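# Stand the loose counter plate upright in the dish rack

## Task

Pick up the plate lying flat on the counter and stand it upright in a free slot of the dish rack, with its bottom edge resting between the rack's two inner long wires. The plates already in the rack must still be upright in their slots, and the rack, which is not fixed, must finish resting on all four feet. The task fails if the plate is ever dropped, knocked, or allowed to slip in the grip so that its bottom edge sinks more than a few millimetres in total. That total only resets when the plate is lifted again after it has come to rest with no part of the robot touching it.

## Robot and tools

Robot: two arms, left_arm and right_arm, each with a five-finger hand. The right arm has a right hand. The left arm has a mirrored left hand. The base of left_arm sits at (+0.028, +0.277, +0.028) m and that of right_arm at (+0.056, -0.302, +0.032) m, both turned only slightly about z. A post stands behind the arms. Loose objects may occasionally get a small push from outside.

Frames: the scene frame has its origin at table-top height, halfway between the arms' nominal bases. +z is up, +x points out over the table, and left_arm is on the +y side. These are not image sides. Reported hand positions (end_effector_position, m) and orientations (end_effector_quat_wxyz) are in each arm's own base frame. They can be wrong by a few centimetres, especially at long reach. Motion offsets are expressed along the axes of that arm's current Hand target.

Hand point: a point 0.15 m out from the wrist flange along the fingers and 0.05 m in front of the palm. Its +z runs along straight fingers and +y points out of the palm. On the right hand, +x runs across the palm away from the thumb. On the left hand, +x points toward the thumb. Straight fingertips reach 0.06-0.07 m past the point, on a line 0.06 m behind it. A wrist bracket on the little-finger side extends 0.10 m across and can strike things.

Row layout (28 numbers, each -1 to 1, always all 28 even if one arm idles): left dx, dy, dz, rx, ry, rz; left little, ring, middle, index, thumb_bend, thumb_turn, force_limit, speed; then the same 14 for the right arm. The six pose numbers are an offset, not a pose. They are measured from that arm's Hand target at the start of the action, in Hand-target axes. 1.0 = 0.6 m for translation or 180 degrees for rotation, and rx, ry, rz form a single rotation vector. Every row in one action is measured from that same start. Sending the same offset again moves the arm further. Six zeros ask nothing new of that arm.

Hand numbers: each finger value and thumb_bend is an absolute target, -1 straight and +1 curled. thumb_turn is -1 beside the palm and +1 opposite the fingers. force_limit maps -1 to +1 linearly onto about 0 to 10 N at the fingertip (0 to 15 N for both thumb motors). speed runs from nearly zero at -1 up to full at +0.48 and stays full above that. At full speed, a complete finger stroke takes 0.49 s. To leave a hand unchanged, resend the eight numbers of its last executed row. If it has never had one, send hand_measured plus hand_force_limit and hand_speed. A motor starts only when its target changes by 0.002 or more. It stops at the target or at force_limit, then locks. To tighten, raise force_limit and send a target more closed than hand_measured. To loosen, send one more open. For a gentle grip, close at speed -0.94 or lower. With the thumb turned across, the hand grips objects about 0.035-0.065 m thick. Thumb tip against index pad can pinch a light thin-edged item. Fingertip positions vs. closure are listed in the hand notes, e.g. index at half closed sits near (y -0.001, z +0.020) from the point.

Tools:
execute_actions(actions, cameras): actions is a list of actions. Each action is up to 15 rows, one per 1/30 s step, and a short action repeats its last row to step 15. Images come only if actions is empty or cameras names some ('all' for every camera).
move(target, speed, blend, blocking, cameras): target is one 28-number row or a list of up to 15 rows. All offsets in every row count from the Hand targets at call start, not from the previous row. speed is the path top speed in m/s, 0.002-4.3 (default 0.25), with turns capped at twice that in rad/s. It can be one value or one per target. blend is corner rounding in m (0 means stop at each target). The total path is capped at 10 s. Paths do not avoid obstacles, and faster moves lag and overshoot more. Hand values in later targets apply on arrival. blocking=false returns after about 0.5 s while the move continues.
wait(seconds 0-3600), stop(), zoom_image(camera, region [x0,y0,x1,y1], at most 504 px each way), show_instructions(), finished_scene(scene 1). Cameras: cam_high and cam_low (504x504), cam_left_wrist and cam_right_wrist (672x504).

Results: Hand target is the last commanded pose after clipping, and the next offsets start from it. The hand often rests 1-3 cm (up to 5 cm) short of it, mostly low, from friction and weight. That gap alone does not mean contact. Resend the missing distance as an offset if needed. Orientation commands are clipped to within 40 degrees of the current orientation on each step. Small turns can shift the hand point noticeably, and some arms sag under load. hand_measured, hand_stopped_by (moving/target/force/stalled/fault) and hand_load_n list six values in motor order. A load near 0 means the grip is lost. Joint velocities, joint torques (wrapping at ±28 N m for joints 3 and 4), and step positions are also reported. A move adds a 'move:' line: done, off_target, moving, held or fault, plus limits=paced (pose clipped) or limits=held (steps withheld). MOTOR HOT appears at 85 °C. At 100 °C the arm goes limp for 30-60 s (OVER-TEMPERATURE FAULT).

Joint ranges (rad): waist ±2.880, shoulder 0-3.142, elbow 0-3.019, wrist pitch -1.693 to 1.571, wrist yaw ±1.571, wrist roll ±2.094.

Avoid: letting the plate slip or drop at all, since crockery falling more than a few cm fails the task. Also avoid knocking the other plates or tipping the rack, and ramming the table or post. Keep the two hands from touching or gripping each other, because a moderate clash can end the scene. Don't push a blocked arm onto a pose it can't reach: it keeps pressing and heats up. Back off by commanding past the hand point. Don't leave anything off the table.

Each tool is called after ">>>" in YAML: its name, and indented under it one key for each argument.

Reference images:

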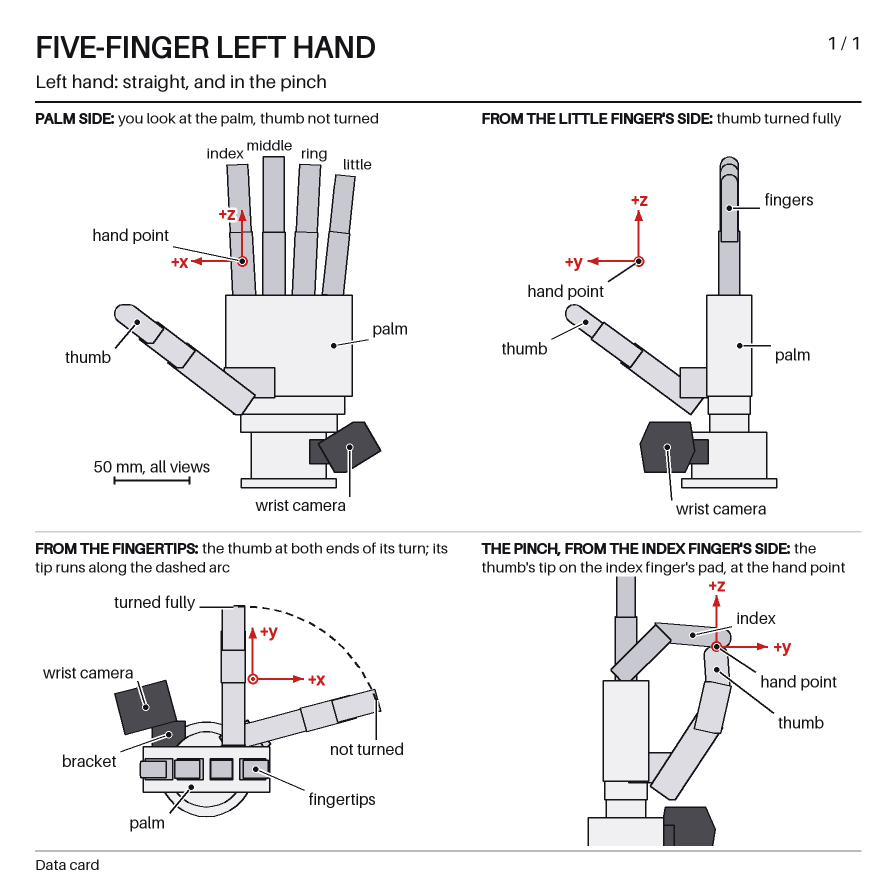

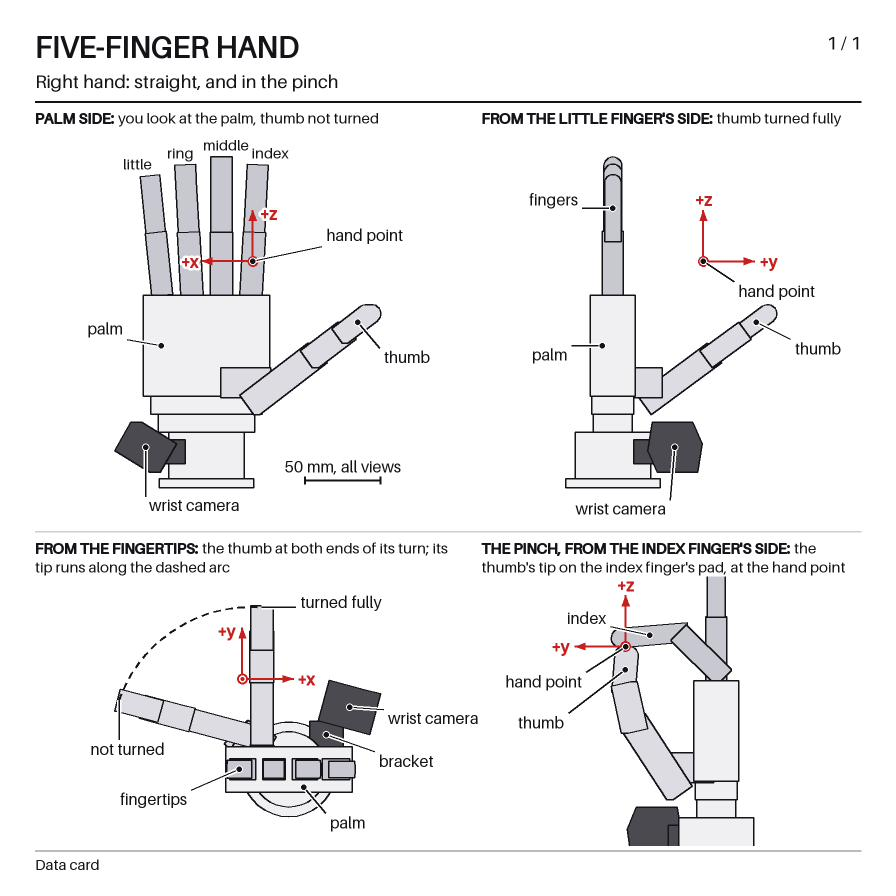

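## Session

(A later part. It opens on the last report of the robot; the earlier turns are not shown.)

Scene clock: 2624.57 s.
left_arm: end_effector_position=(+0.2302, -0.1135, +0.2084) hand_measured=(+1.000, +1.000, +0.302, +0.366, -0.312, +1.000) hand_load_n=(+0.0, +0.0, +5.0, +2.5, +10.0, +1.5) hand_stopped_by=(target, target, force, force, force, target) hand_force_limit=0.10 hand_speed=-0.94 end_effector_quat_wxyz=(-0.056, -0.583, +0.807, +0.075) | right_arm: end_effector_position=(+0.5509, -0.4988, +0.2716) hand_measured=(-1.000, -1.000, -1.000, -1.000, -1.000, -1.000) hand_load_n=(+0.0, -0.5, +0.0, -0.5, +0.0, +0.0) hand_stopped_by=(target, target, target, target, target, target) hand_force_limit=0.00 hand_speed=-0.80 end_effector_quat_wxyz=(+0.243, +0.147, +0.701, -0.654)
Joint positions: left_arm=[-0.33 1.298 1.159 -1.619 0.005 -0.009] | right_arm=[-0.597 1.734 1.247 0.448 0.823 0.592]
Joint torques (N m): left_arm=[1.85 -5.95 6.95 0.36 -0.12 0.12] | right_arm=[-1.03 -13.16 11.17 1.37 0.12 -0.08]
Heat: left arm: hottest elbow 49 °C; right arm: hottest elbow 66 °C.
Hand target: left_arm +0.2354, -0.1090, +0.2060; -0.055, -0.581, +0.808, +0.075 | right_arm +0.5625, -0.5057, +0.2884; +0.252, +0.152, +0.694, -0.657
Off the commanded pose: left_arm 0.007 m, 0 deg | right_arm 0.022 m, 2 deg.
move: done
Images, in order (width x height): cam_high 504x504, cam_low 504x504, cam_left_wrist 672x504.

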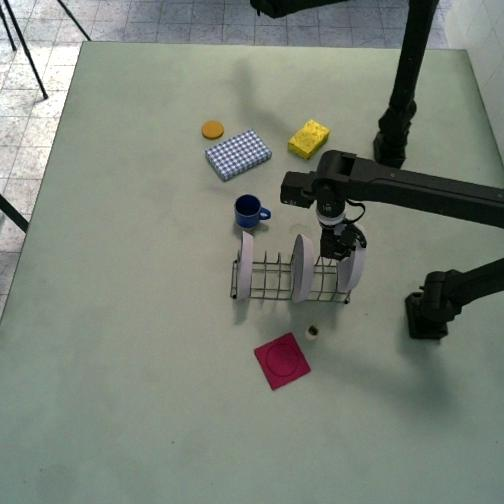

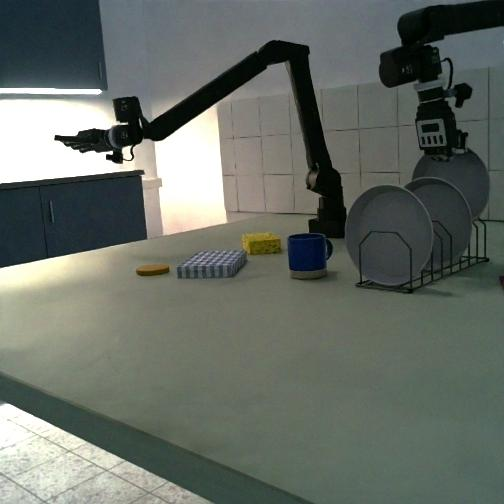

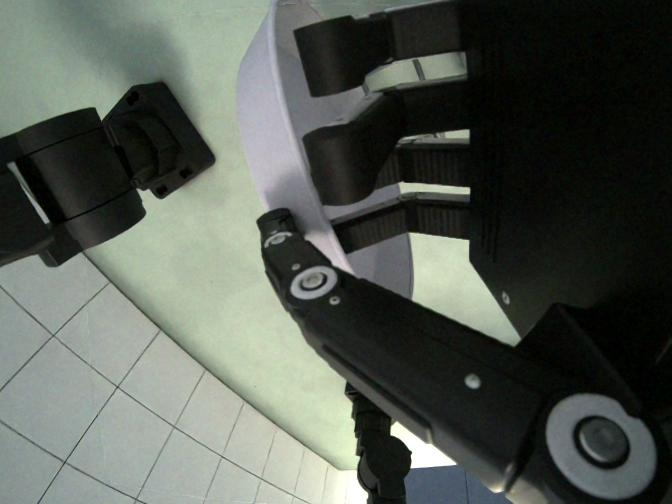

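>>> move:
  target:
    - [-0.0132,-0.0023,0.0267,-0.0028,0,0,1,1,0.7,0.75,0.1,1,0.1,-0.94,0,0,0,0,0,0,-1,-1,-1,-1,-1,-1,0,-0.8]
  speed: 0.03
  cameras: ["cam_left_wrist", "cam_high", "cam_low"]

>>> zoom_image:
  camera: "cam_left_wrist"
  region: [200, 0, 500, 300]

>>> zoom_image:
  camera: "cam_high"
  region: [290, 210, 390, 310]

>>> zoom_image:
  camera: "cam_low"
  region: [404, 120, 504, 270]

Scene clock: 2648.47 s.
left_arm: end_effector_position=(+0.2319, -0.1057, +0.1917) hand_measured=(+1.000, +1.000, +0.302, +0.366, -0.312, +1.000) hand_load_n=(+0.0, +0.0, +5.0, +2.5, +10.0, +1.5) hand_stopped_by=(target, target, force, force, force, target) hand_force_limit=0.10 hand_speed=-0.94 end_effector_quat_wxyz=(-0.058, -0.583, +0.807, +0.079) | right_arm: end_effector_position=(+0.5509, -0.4988, +0.2716) hand_measured=(-1.000, -1.000, -1.000, -1.000, -1.000, -1.000) hand_load_n=(+0.0, +0.0, +0.0, +0.0, +0.0, +0.0) hand_stopped_by=(target, target, target, target, target, target) hand_force_limit=0.00 hand_speed=-0.80 end_effector_quat_wxyz=(+0.243, +0.147, +0.701, -0.654)
Joint positions: left_arm=[-0.308 1.309 1.122 -1.58 0 0.012] | right_arm=[-0.597 1.734 1.247 0.448 0.823 0.592]
Joint torques (N m): left_arm=[1.85 -6.12 6.91 0.25 -0.11 0.15] | right_arm=[-1.08 -13.16 11.17 1.37 0.12 -0.08]
Heat: left arm: hottest elbow 50 °C; right arm: hottest elbow 66 °C.
Hand target: left_arm +0.2364, -0.1009, +0.1899; -0.058, -0.581, +0.808, +0.079 | right_arm +0.5625, -0.5057, +0.2884; +0.252, +0.152, +0.694, -0.657
Off the commanded pose: left_arm 0.007 m, 0 deg | right_arm 0.022 m, 2 deg.
move: done
Images, in order (width x height): cam_high 504x504, cam_low 504x504, cam_left_wrist 672x504.

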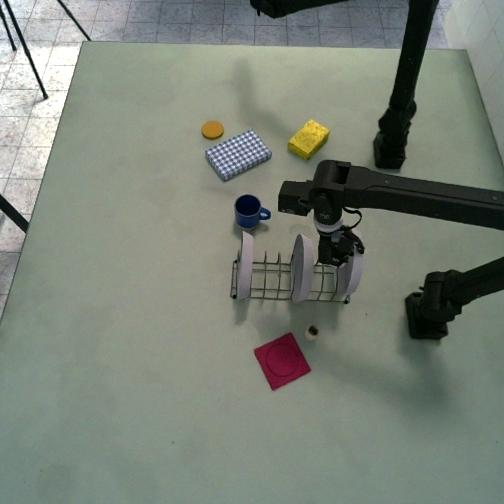

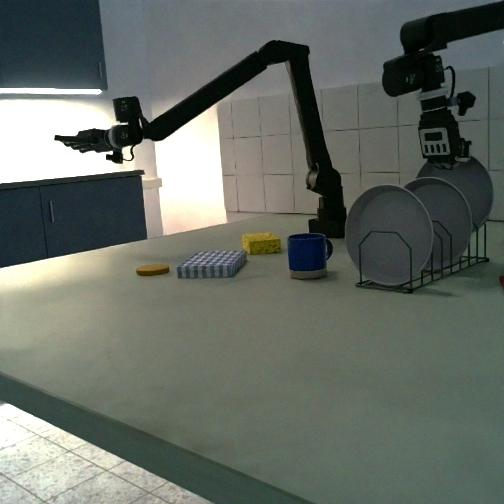

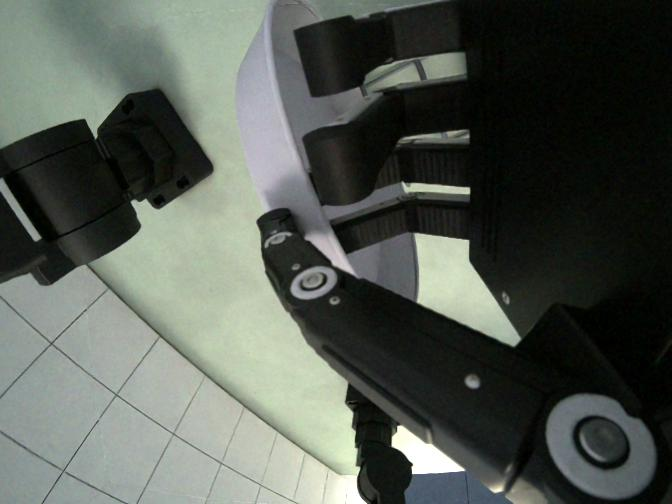

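Scaled by 1.680 from the camera's image (finer frame: 960x720).

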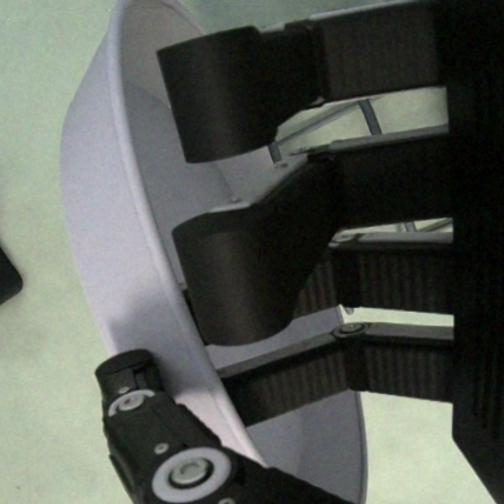

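Scaled by 5.040 from the camera's image (finer frame: 720x720).

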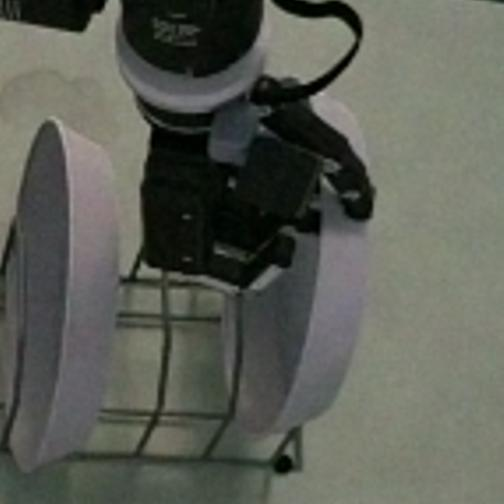

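Scaled by 3.360 from the camera's image (finer frame: 720x720).

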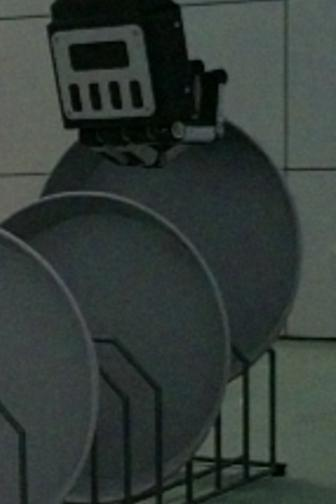

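>>> move:
  target:
    - [-0.0066,-0.0038,0.0267,0,0,0,1,1,0.7,0.75,0.1,1,0.1,-0.94,0,0,0,0,0,0,-1,-1,-1,-1,-1,-1,0,-0.8]
  speed: 0.03
  cameras: ["cam_high", "cam_low"]

>>> zoom_image:
  camera: "cam_high"
  region: [290, 210, 390, 310]

>>> zoom_image:
  camera: "cam_low"
  region: [404, 120, 504, 270]

Scene clock: 2660.00 s.
left_arm: end_effector_position=(+0.2326, -0.1015, +0.1756) hand_measured=(+1.000, +1.000, +0.302, +0.366, -0.312, +1.000) hand_load_n=(+0.0, +0.0, +4.5, +3.0, +10.0, +1.5) hand_stopped_by=(target, target, force, force, force, target) hand_force_limit=0.10 hand_speed=-0.94 end_effector_quat_wxyz=(-0.058, -0.583, +0.807, +0.079) | right_arm: end_effector_position=(+0.5509, -0.4988, +0.2716) hand_measured=(-1.000, -1.000, -1.000, -1.000, -1.000, -1.000) hand_load_n=(+0.0, +0.0, -0.5, +0.0, +0.0, +0.0) hand_stopped_by=(target, target, target, target, target, target) hand_force_limit=0.00 hand_speed=-0.80 end_effector_quat_wxyz=(+0.243, +0.147, +0.701, -0.654)
Joint positions: left_arm=[-0.296 1.316 1.086 -1.536 -0.003 0.024] | right_arm=[-0.597 1.734 1.247 0.448 0.823 0.592]
Joint torques (N m): left_arm=[1.79 -6.18 6.83 0.18 -0.09 0.12] | right_arm=[-1.03 -13.22 11.17 1.37 0.12 -0.08]
Heat: left arm: hottest elbow 49 °C; right arm: hottest elbow 66 °C.
Hand target: left_arm +0.2367, -0.0969, +0.1738; -0.058, -0.581, +0.808, +0.078 | right_arm +0.5625, -0.5057, +0.2884; +0.252, +0.152, +0.694, -0.657
Off the commanded pose: left_arm 0.006 m, 0 deg | right_arm 0.022 m, 2 deg.
move: done

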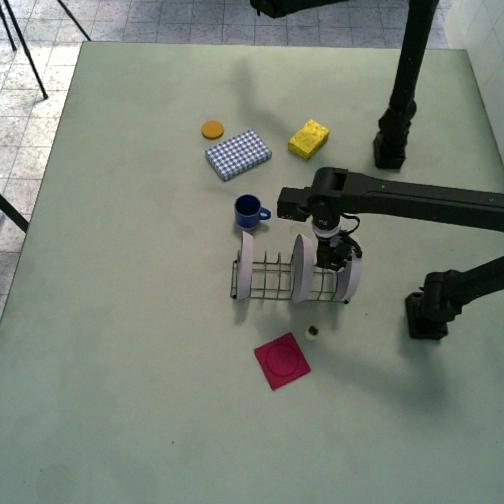

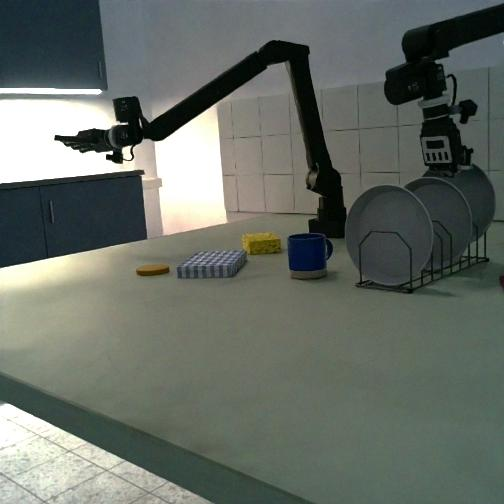

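Scaled by 5.040 from the camera's image (finer frame: 720x720).

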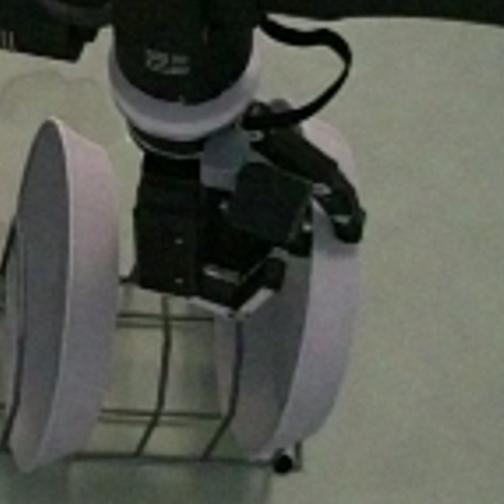

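Scaled by 3.360 from the camera's image (finer frame: 720x720).

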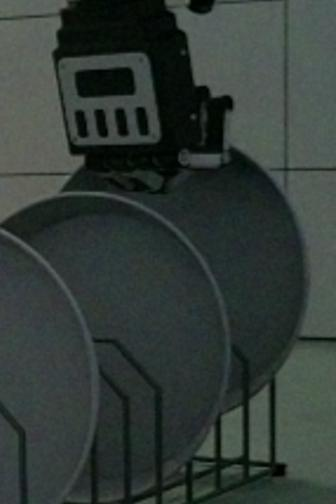

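>>> move:
  target:
    - [0,-0.0040,0.0213,0,0,0,1,1,0.7,0.75,0.1,1,0.1,-0.94,0,0,0,0,0,0,-1,-1,-1,-1,-1,-1,0,-0.8]
  speed: 0.03
  cameras: ["cam_high"]

>>> zoom_image:
  camera: "cam_high"
  region: [290, 210, 390, 310]

Scene clock: 2666.73 s.
left_arm: end_effector_position=(+0.2327, -0.1013, +0.1624) hand_measured=(+1.000, +1.000, +0.302, +0.366, -0.312, +1.000) hand_load_n=(+0.0, +0.0, +4.5, +3.0, +10.0, +1.5) hand_stopped_by=(target, target, force, force, force, target) hand_force_limit=0.10 hand_speed=-0.94 end_effector_quat_wxyz=(-0.058, -0.582, +0.807, +0.079) | right_arm: end_effector_position=(+0.5509, -0.4988, +0.2716) hand_measured=(-1.000, -1.000, -1.000, -1.000, -1.000, -1.000) hand_load_n=(+0.0, +0.0, +0.0, +0.0, +0.0, +0.0) hand_stopped_by=(target, target, target, target, target, target) hand_force_limit=0.00 hand_speed=-0.80 end_effector_quat_wxyz=(+0.243, +0.147, +0.701, -0.654)
Joint positions: left_arm=[-0.296 1.325 1.058 -1.5 -0.004 0.025] | right_arm=[-0.597 1.734 1.247 0.448 0.823 0.592]
Joint torques (N m): left_arm=[1.79 -6.3 6.78 0.21 -0.06 0.12] | right_arm=[-1.08 -13.16 11.18 1.37 0.12 -0.07]
Heat: left arm: hottest elbow 49 °C; right arm: hottest elbow 66 °C.
Hand target: left_arm +0.2367, -0.0969, +0.1607; -0.058, -0.581, +0.808, +0.078 | right_arm +0.5625, -0.5057, +0.2884; +0.252, +0.152, +0.694, -0.657
Off the commanded pose: left_arm 0.006 m, 0 deg | right_arm 0.022 m, 2 deg.
move: done

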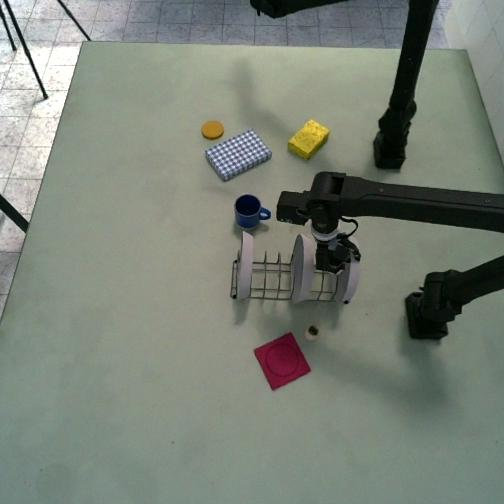

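Scaled by 5.040 from the camera's image (finer frame: 720x720).

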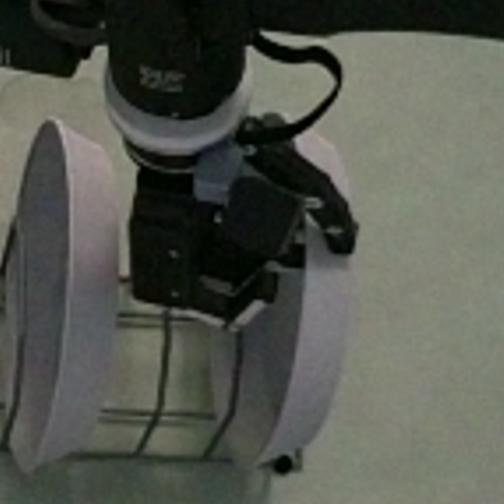

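>>> move:
  target:
    - [0,-0.0022,0.0115,0,0,0,1,1,0.7,0.75,0.1,1,0.1,-0.94,0,0,0,0,0,0,-1,-1,-1,-1,-1,-1,0,-0.8]
  speed: 0.02
  cameras: ["cam_low"]

>>> zoom_image:
  camera: "cam_low"
  region: [404, 140, 504, 290]

Scene clock: 2674.70 s.
left_arm: end_effector_position=(+0.2328, -0.1013, +0.1556) hand_measured=(+1.000, +1.000, +0.302, +0.366, -0.312, +1.000) hand_load_n=(+0.5, +0.0, +4.5, +3.5, +10.0, +2.0) hand_stopped_by=(target, target, force, force, force, target) hand_force_limit=0.10 hand_speed=-0.94 end_effector_quat_wxyz=(-0.058, -0.582, +0.807, +0.079) | right_arm: end_effector_position=(+0.5509, -0.4988, +0.2716) hand_measured=(-1.000, -1.000, -1.000, -1.000, -1.000, -1.000) hand_load_n=(+0.0, +0.0, +0.0, +0.0, +0.0, +0.0) hand_stopped_by=(target, target, target, target, target, target) hand_force_limit=0.00 hand_speed=-0.80 end_effector_quat_wxyz=(+0.243, +0.147, +0.701, -0.654)
Joint positions: left_arm=[-0.296 1.33 1.045 -1.481 -0.004 0.025] | right_arm=[-0.597 1.734 1.247 0.448 0.823 0.592]
Joint torques (N m): left_arm=[1.73 -6.24 6.72 0.38 -0.06 0.13] | right_arm=[-1.08 -13.16 11.17 1.37 0.12 -0.08]
Heat: left arm: hottest elbow 49 °C; right arm: hottest elbow 66 °C.
Hand target: left_arm +0.2366, -0.0970, +0.1538; -0.058, -0.581, +0.808, +0.078 | right_arm +0.5625, -0.5057, +0.2884; +0.252, +0.152, +0.694, -0.657
Off the commanded pose: left_arm 0.006 m, 0 deg | right_arm 0.022 m, 2 deg.
move: done

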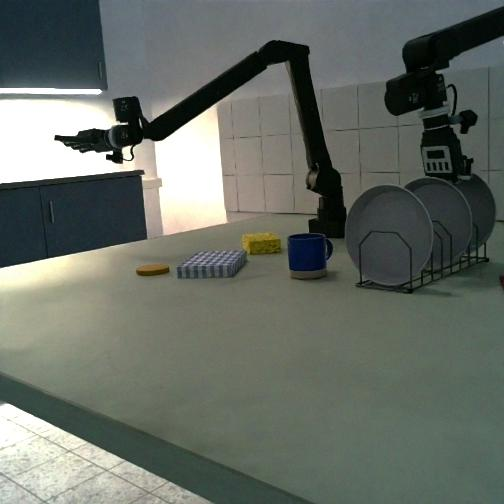

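Scaled by 3.360 from the camera's image (finer frame: 720x720).

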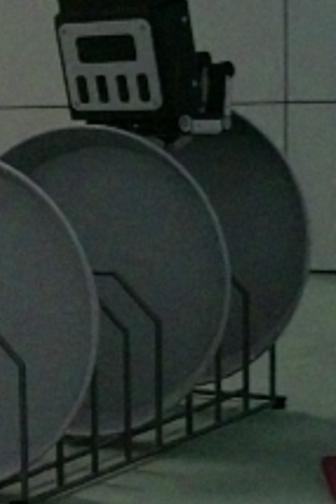

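>>> move:
  target:
    - [0,-0.0013,0.0066,0,0,0,1,1,0.7,0.75,0.1,1,0.1,-0.94,0,0,0,0,0,0,-1,-1,-1,-1,-1,-1,0,-0.8]
  speed: 0.02
  cameras: ["cam_low"]

>>> zoom_image:
  camera: "cam_low"
  region: [404, 140, 504, 290]

Scene clock: 2684.50 s.
left_arm: end_effector_position=(+0.2328, -0.1013, +0.1516) hand_measured=(+1.000, +1.000, +0.302, +0.366, -0.312, +1.000) hand_load_n=(+0.0, +0.0, +4.0, +3.0, +10.0, +2.0) hand_stopped_by=(target, target, force, force, force, target) hand_force_limit=0.10 hand_speed=-0.94 end_effector_quat_wxyz=(-0.057, -0.582, +0.807, +0.079) | right_arm: end_effector_position=(+0.5509, -0.4988, +0.2716) hand_measured=(-1.000, -1.000, -1.000, -1.000, -1.000, -1.000) hand_load_n=(+0.0, +0.0, +0.0, -0.5, +0.0, -0.5) hand_stopped_by=(target, target, target, target, target, target) hand_force_limit=0.00 hand_speed=-0.80 end_effector_quat_wxyz=(+0.243, +0.147, +0.701, -0.654)
Joint positions: left_arm=[-0.296 1.333 1.037 -1.469 -0.004 0.025] | right_arm=[-0.597 1.734 1.247 0.448 0.823 0.592]
Joint torques (N m): left_arm=[1.73 -6.24 6.69 0.14 -0.06 0.13] | right_arm=[-1.08 -13.16 11.17 1.37 0.12 -0.07]
Heat: left arm: hottest elbow 48 °C; right arm: hottest elbow 66 °C.
Hand target: left_arm +0.2366, -0.0970, +0.1497; -0.058, -0.581, +0.808, +0.078 | right_arm +0.5625, -0.5057, +0.2884; +0.252, +0.152, +0.694, -0.657
Off the commanded pose: left_arm 0.006 m, 0 deg | right_arm 0.022 m, 2 deg.
move: done

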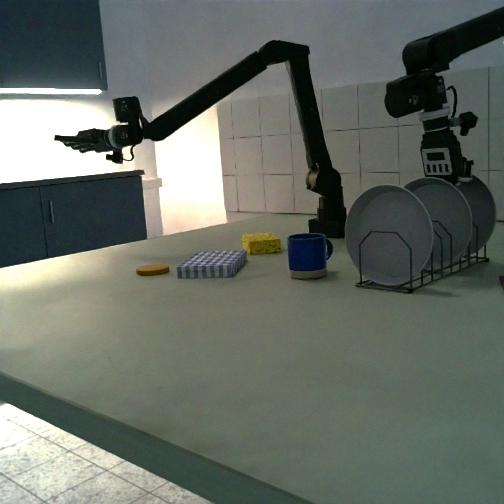

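Scaled by 3.360 from the camera's image (finer frame: 720x720).

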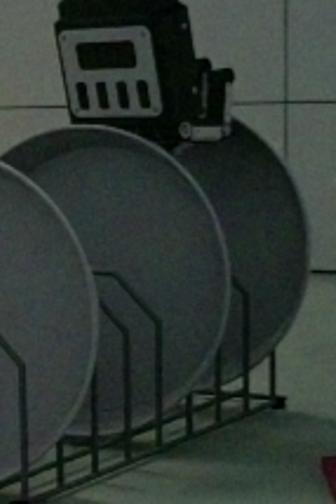

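>>> move:
  target:
    - [0,-0.0013,0.0066,0,0,0,1,1,0.7,0.75,0.1,1,0.1,-0.94,0,0,0,0,0,0,-1,-1,-1,-1,-1,-1,0,-0.8]
  speed: 0.02
  cameras: ["cam_low", "cam_high"]

>>> zoom_image:
  camera: "cam_low"
  region: [440, 220, 504, 275]

>>> zoom_image:
  camera: "cam_high"
  region: [290, 210, 390, 310]

Scene clock: 2696.13 s.
left_arm: end_effector_position=(+0.2328, -0.1013, +0.1475) hand_measured=(+1.000, +1.000, +0.302, +0.366, -0.312, +1.000) hand_load_n=(+0.5, +0.0, +4.5, +3.0, +10.0, +2.0) hand_stopped_by=(target, target, force, force, force, target) hand_force_limit=0.10 hand_speed=-0.94 end_effector_quat_wxyz=(-0.057, -0.582, +0.807, +0.079) | right_arm: end_effector_position=(+0.5509, -0.4988, +0.2716) hand_measured=(-1.000, -1.000, -1.000, -1.000, -1.000, -1.000) hand_load_n=(-0.5, +0.0, +0.0, +0.0, +0.0, -0.5) hand_stopped_by=(target, target, target, target, target, target) hand_force_limit=0.00 hand_speed=-0.80 end_effector_quat_wxyz=(+0.243, +0.147, +0.701, -0.654)
Joint positions: left_arm=[-0.296 1.337 1.029 -1.458 -0.004 0.025] | right_arm=[-0.597 1.734 1.247 0.448 0.823 0.592]
Joint torques (N m): left_arm=[1.79 -6.3 6.68 0.38 -0.06 0.13] | right_arm=[-1.03 -13.22 11.17 1.36 0.12 -0.07]
Heat: left arm: hottest elbow 48 °C; right arm: hottest elbow 66 °C.
Hand target: left_arm +0.2366, -0.0970, +0.1457; -0.058, -0.581, +0.808, +0.078 | right_arm +0.5625, -0.5057, +0.2884; +0.252, +0.152, +0.694, -0.657
Off the commanded pose: left_arm 0.006 m, 0 deg | right_arm 0.022 m, 2 deg.
move: done
Images, in order (width x height): cam_high 504x504, cam_low 504x504.

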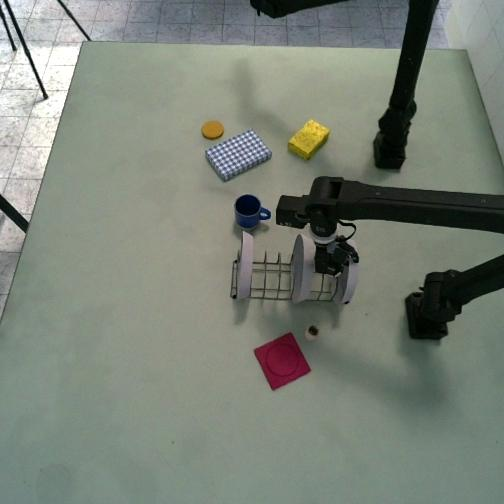

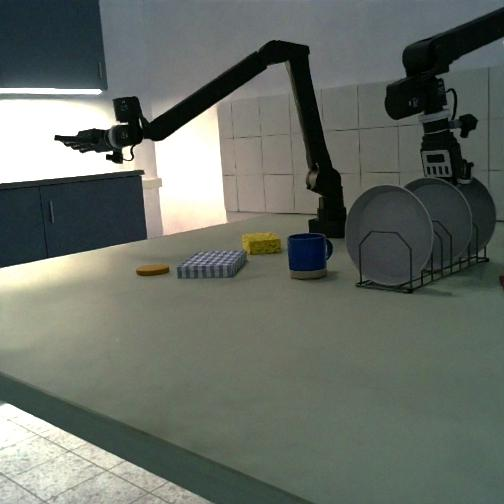

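Scaled by 7.875 from the camera's image (finer frame: 720x720).

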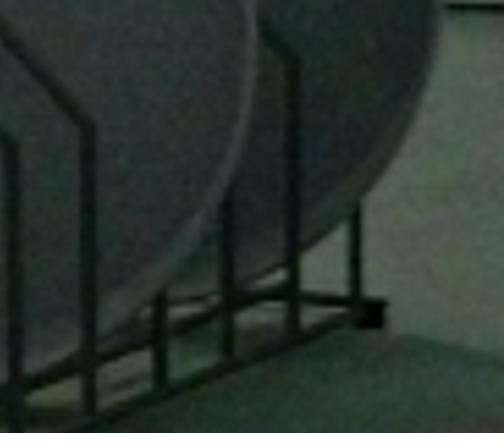

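Scaled by 5.040 from the camera's image (finer frame: 720x720).

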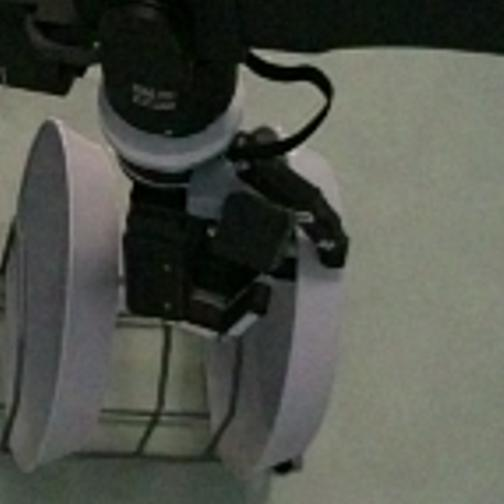

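>>> zoom_image:
  camera: "cam_low"
  region: [400, 130, 504, 220]

>>> zoom_image:
  camera: "cam_high"
  region: [295, 225, 365, 310]

Scaled by 4.846 from the camera's image (finer frame: 720x720).

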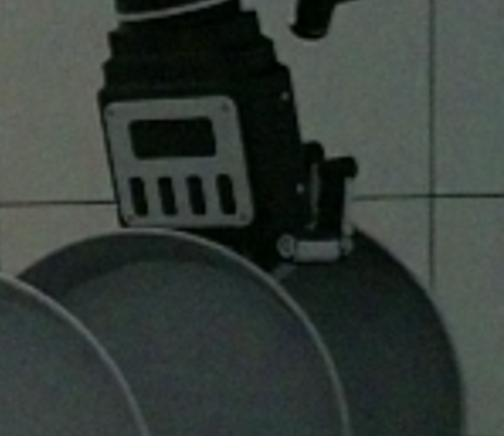

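Scaled by 5.929 from the camera's image (finer frame: 720x720).

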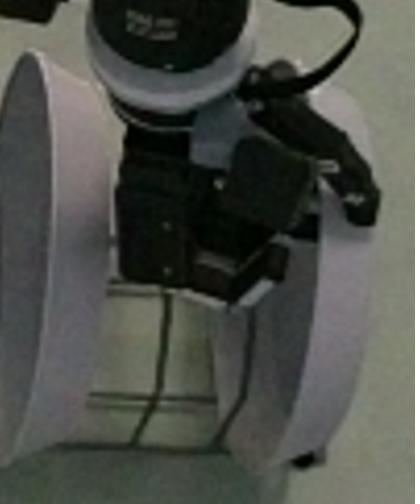

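>>> wait:
  seconds: 0.1
  cameras: ["cam_high","cam_low","cam_left_wrist"]

Scene clock: 2732.70 s.
left_arm: end_effector_position=(+0.2328, -0.1013, +0.1475) hand_measured=(+1.000, +1.000, +0.302, +0.366, -0.312, +1.000) hand_load_n=(+0.0, +0.0, +4.0, +3.0, +9.5, +1.5) hand_stopped_by=(target, target, force, force, force, target) hand_force_limit=0.10 hand_speed=-0.94 end_effector_quat_wxyz=(-0.057, -0.582, +0.807, +0.079) | right_arm: end_effector_position=(+0.5509, -0.4988, +0.2716) hand_measured=(-1.000, -1.000, -1.000, -1.000, -1.000, -1.000) hand_load_n=(+0.0, -0.5, +0.0, +0.0, +0.0, +0.0) hand_stopped_by=(target, target, target, target, target, target) hand_force_limit=0.00 hand_speed=-0.80 end_effector_quat_wxyz=(+0.243, +0.147, +0.701, -0.654)
Joint positions: left_arm=[-0.296 1.337 1.029 -1.458 -0.004 0.025] | right_arm=[-0.597 1.734 1.247 0.448 0.823 0.592]
Joint torques (N m): left_arm=[1.73 -6.3 6.68 0.24 -0.06 0.13] | right_arm=[-1.08 -13.22 11.17 1.39 0.12 -0.07]
Heat: left arm: hottest elbow 49 °C; right arm: hottest elbow 66 °C.
Hand target: left_arm +0.2366, -0.0970, +0.1457; -0.058, -0.581, +0.808, +0.078 | right_arm +0.5625, -0.5057, +0.2884; +0.252, +0.152, +0.694, -0.657
Off the commanded pose: left_arm 0.006 m, 0 deg | right_arm 0.022 m, 2 deg.
wait: 0.10 s; at rest from the start

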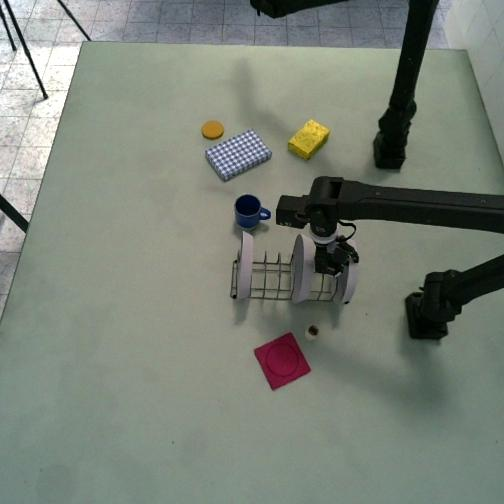

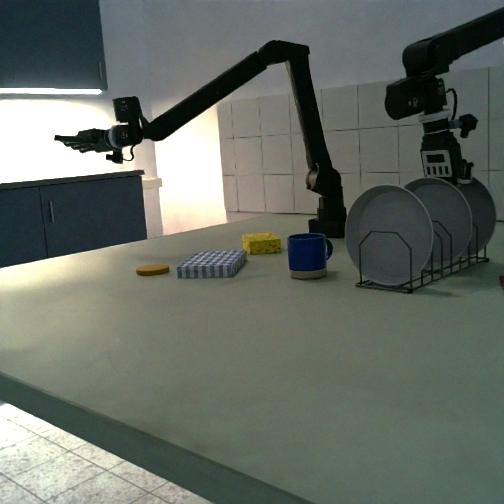

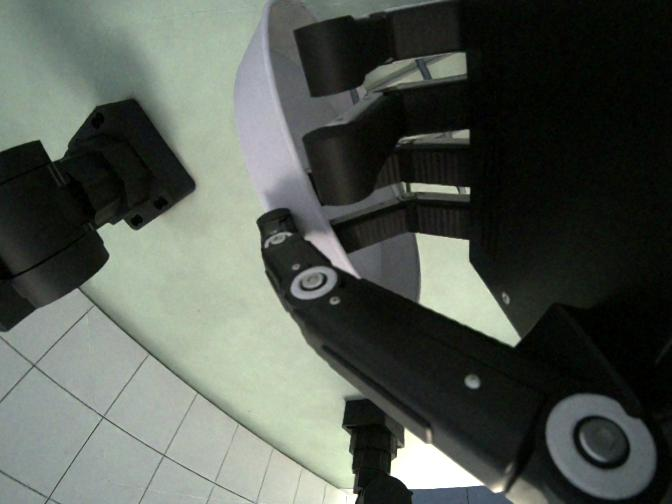

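>>> zoom_image:
  camera: "cam_high"
  region: [290, 210, 390, 310]

>>> zoom_image:
  camera: "cam_low"
  region: [400, 130, 504, 300]

Scaled by 5.040 from the camera's image (finer frame: 720x720).

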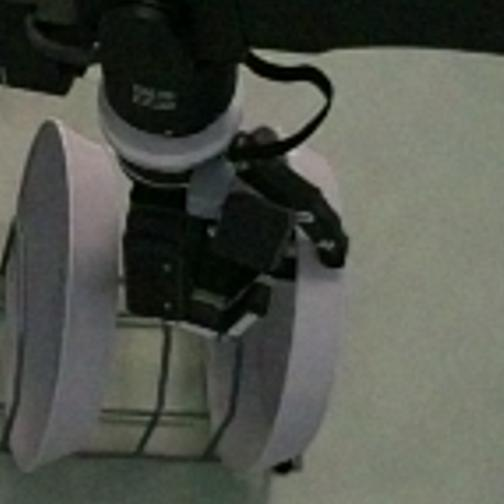

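Scaled by 2.965 from the camera's image (finer frame: 720x720).

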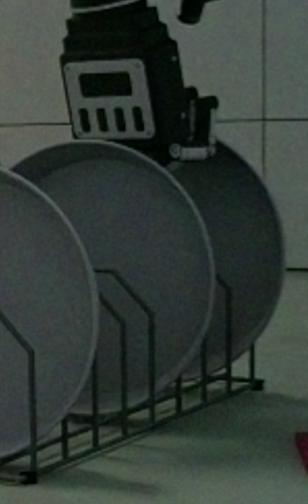

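>>> move:
  target: [0,-0.0013,0.0066,0,0,0,1,1,0.7,0.75,0.1,1,0.1,-0.94,0,0,0,0,0,0,-1,-1,-1,-1,-1,-1,0,-0.8]
  speed: 0.02
  cameras: ["cam_high","cam_low"]

>>> zoom_image:
  camera: "cam_low"
  region: [440, 220, 504, 275]

>>> zoom_image:
  camera: "cam_high"
  region: [290, 210, 390, 310]

Scene clock: 2743.27 s.
left_arm: end_effector_position=(+0.2331, -0.1011, +0.1455) hand_measured=(+1.000, +1.000, +0.302, +0.366, -0.312, +1.000) hand_load_n=(+0.0, +0.5, +4.0, +3.0, +10.0, +2.0) hand_stopped_by=(target, target, force, force, force, target) hand_force_limit=0.10 hand_speed=-0.94 end_effector_quat_wxyz=(-0.057, -0.582, +0.808, +0.078) | right_arm: end_effector_position=(+0.5509, -0.4988, +0.2716) hand_measured=(-1.000, -1.000, -1.000, -1.000, -1.000, -1.000) hand_load_n=(+0.0, +0.0, +0.0, +0.0, +0.0, +0.0) hand_stopped_by=(target, target, target, target, target, target) hand_force_limit=0.00 hand_speed=-0.80 end_effector_quat_wxyz=(+0.243, +0.147, +0.701, -0.654)
Joint positions: left_arm=[-0.295 1.338 1.025 -1.451 -0.004 0.026] | right_arm=[-0.597 1.734 1.247 0.448 0.823 0.592]
Joint torques (N m): left_arm=[1.73 -6.07 6.43 0.4 -0.04 0.13] | right_arm=[-1.03 -13.16 11.17 1.37 0.12 -0.08]
Heat: left arm: hottest elbow 49 °C; right arm: hottest elbow 66 °C.
Hand target: left_arm +0.2366, -0.0970, +0.1417; -0.058, -0.581, +0.808, +0.078 | right_arm +0.5625, -0.5057, +0.2884; +0.252, +0.152, +0.694, -0.657
Off the commanded pose: left_arm 0.007 m, 0 deg | right_arm 0.022 m, 2 deg.
move: done

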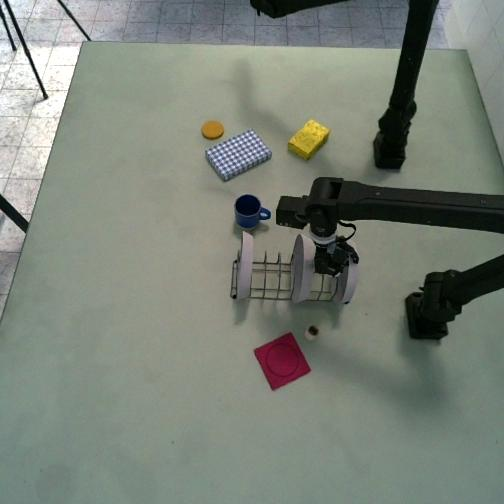

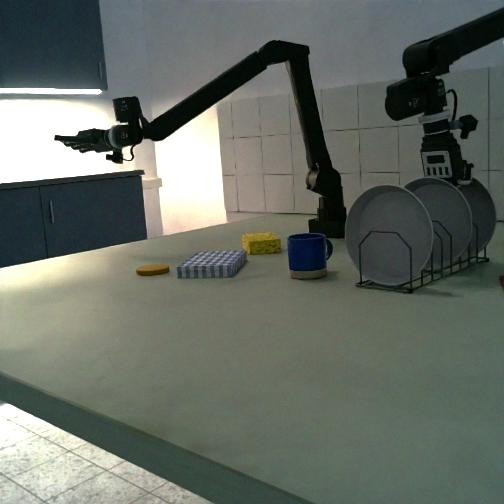

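Scaled by 7.875 from the camera's image (finer frame: 720x720).

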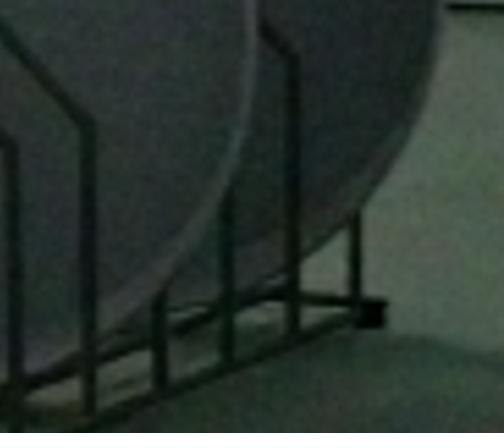

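Scaled by 5.040 from the camera's image (finer frame: 720x720).

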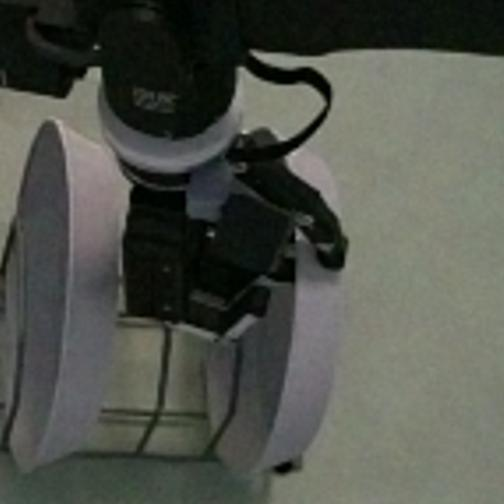

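>>> move:
  target: [0,-0.0013,0.0066,0,0,0,1,1,0.7,0.75,0.1,1,0.1,-0.94,0,0,0,0,0,0,-1,-1,-1,-1,-1,-1,0,-0.8]
  speed: 0.02
  cameras: ["cam_high","cam_low"]

>>> zoom_image:
  camera: "cam_low"
  region: [440, 220, 504, 275]

>>> zoom_image:
  camera: "cam_high"
  region: [290, 210, 390, 310]

Scene clock: 2751.57 s.
left_arm: end_effector_position=(+0.2333, -0.1005, +0.1443) hand_measured=(+1.000, +1.000, +0.302, +0.366, -0.312, +1.000) hand_load_n=(+0.0, +0.0, +3.5, +3.0, +10.5, +1.5) hand_stopped_by=(target, target, force, force, force, target) hand_force_limit=0.10 hand_speed=-0.94 end_effector_quat_wxyz=(-0.056, -0.580, +0.809, +0.077) | right_arm: end_effector_position=(+0.5509, -0.4988, +0.2716) hand_measured=(-1.000, -1.000, -1.000, -1.000, -1.000, -1.000) hand_load_n=(+0.0, +0.0, +0.0, +0.0, +0.0, +0.0) hand_stopped_by=(target, target, target, target, target, target) hand_force_limit=0.00 hand_speed=-0.80 end_effector_quat_wxyz=(+0.243, +0.147, +0.701, -0.654)
Joint positions: left_arm=[-0.294 1.338 1.022 -1.446 -0.004 0.031] | right_arm=[-0.597 1.734 1.247 0.448 0.823 0.592]
Joint torques (N m): left_arm=[1.67 -5.77 6.06 0.66 -0.03 0.08] | right_arm=[-1.08 -13.16 11.17 1.37 0.12 -0.08]
Heat: left arm: hottest elbow 48 °C; right arm: hottest elbow 66 °C.
Hand target: left_arm +0.2366, -0.0969, +0.1376; -0.058, -0.581, +0.808, +0.078 | right_arm +0.5625, -0.5057, +0.2884; +0.252, +0.152, +0.694, -0.657
Off the commanded pose: left_arm 0.008 m, 0 deg | right_arm 0.022 m, 2 deg.
move: done

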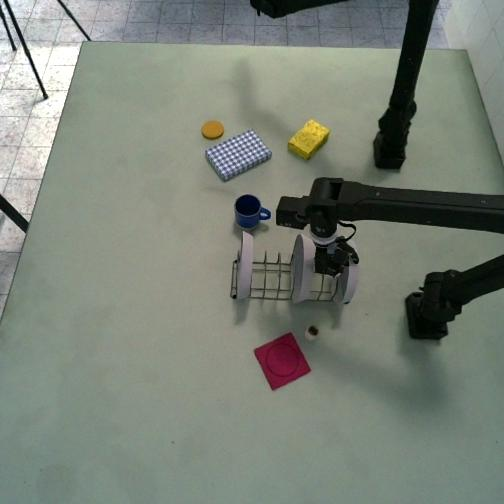

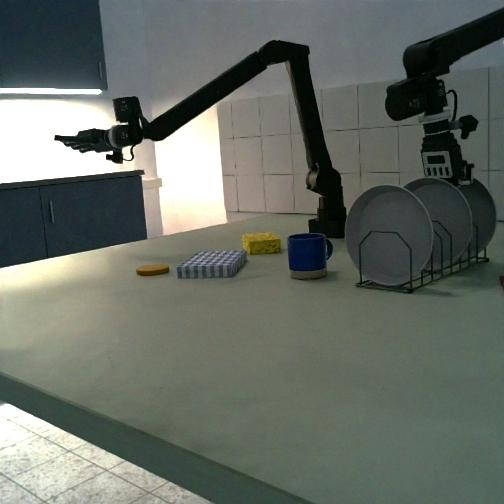

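Scaled by 7.875 from the camera's image (finer frame: 720x720).

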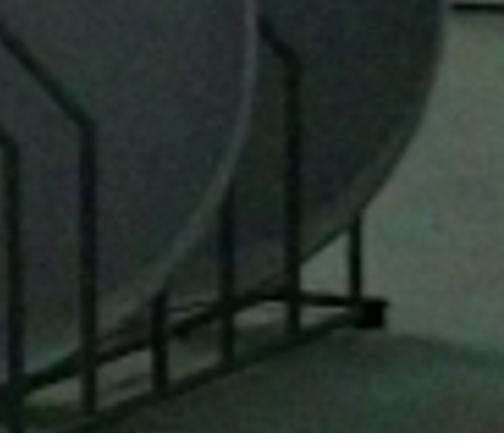

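Scaled by 5.040 from the camera's image (finer frame: 720x720).

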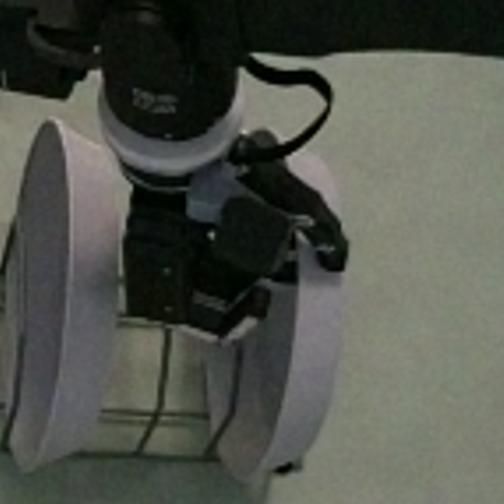

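>>> move:
  target: [0,0,0,0,0,0,1,1,0.7,0.75,-0.335,1,0.1,-0.94,0,0,0,0,0,0,-1,-1,-1,-1,-1,-1,0,-0.8]
  speed: 0.02
  cameras: ["cam_high","cam_low","cam_left_wrist"]

>>> zoom_image:
  camera: "cam_high"
  region: [290, 210, 390, 310]

Scene clock: 2793.37 s.
left_arm: end_effector_position=(+0.2328, -0.1003, +0.1439) hand_measured=(+1.000, +1.000, +0.302, +0.366, -0.340, +1.000) hand_load_n=(+0.0, +0.0, +2.0, +1.5, +6.5, +1.5) hand_stopped_by=(target, target, force, force, target, target) hand_force_limit=0.10 hand_speed=-0.94 end_effector_quat_wxyz=(-0.057, -0.580, +0.809, +0.077) | right_arm: end_effector_position=(+0.5509, -0.4988, +0.2716) hand_measured=(-1.000, -1.000, -1.000, -1.000, -1.000, -1.000) hand_load_n=(+0.0, +0.0, +0.0, +0.0, +0.0, +0.0) hand_stopped_by=(target, target, target, target, target, target) hand_force_limit=0.00 hand_speed=-0.80 end_effector_quat_wxyz=(+0.243, +0.147, +0.701, -0.654)
Joint positions: left_arm=[-0.294 1.338 1.02 -1.446 -0.004 0.033] | right_arm=[-0.597 1.734 1.247 0.448 0.823 0.592]
Joint torques (N m): left_arm=[1.67 -5.77 6.13 0.64 -0.03 0.05] | right_arm=[-1.03 -13.16 11.15 1.36 0.12 -0.08]
Heat: left arm: hottest elbow 47 °C; right arm: hottest elbow 66 °C.
Hand target: left_arm +0.2365, -0.0969, +0.1376; -0.058, -0.581, +0.808, +0.079 | right_arm +0.5625, -0.5057, +0.2884; +0.252, +0.152, +0.694, -0.657
Off the commanded pose: left_arm 0.008 m, 0 deg | right_arm 0.022 m, 2 deg.
move: done

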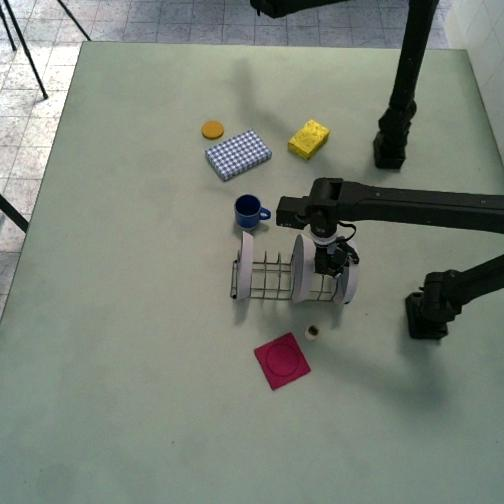

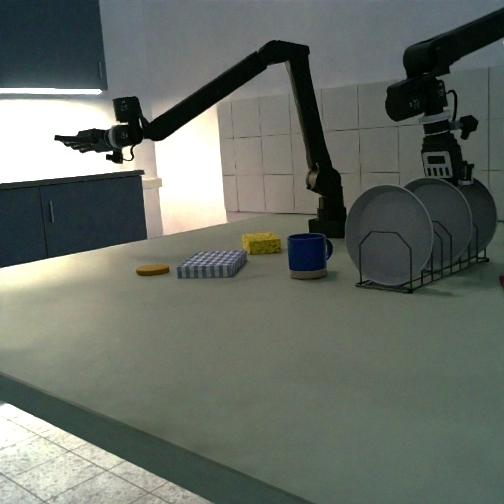

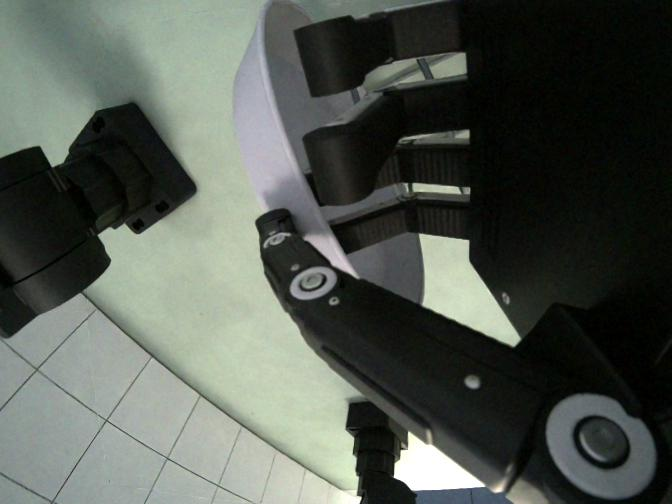

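Scaled by 5.040 from the camera's image (finer frame: 720x720).

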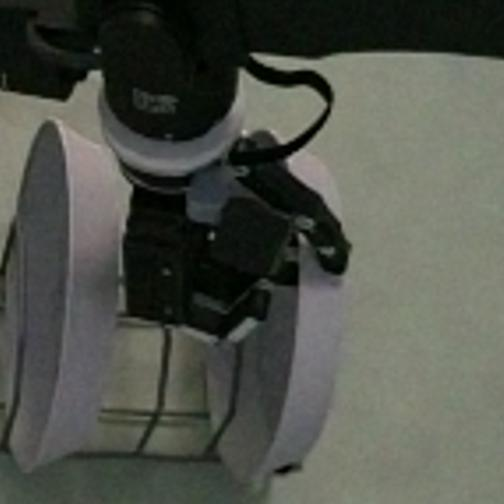

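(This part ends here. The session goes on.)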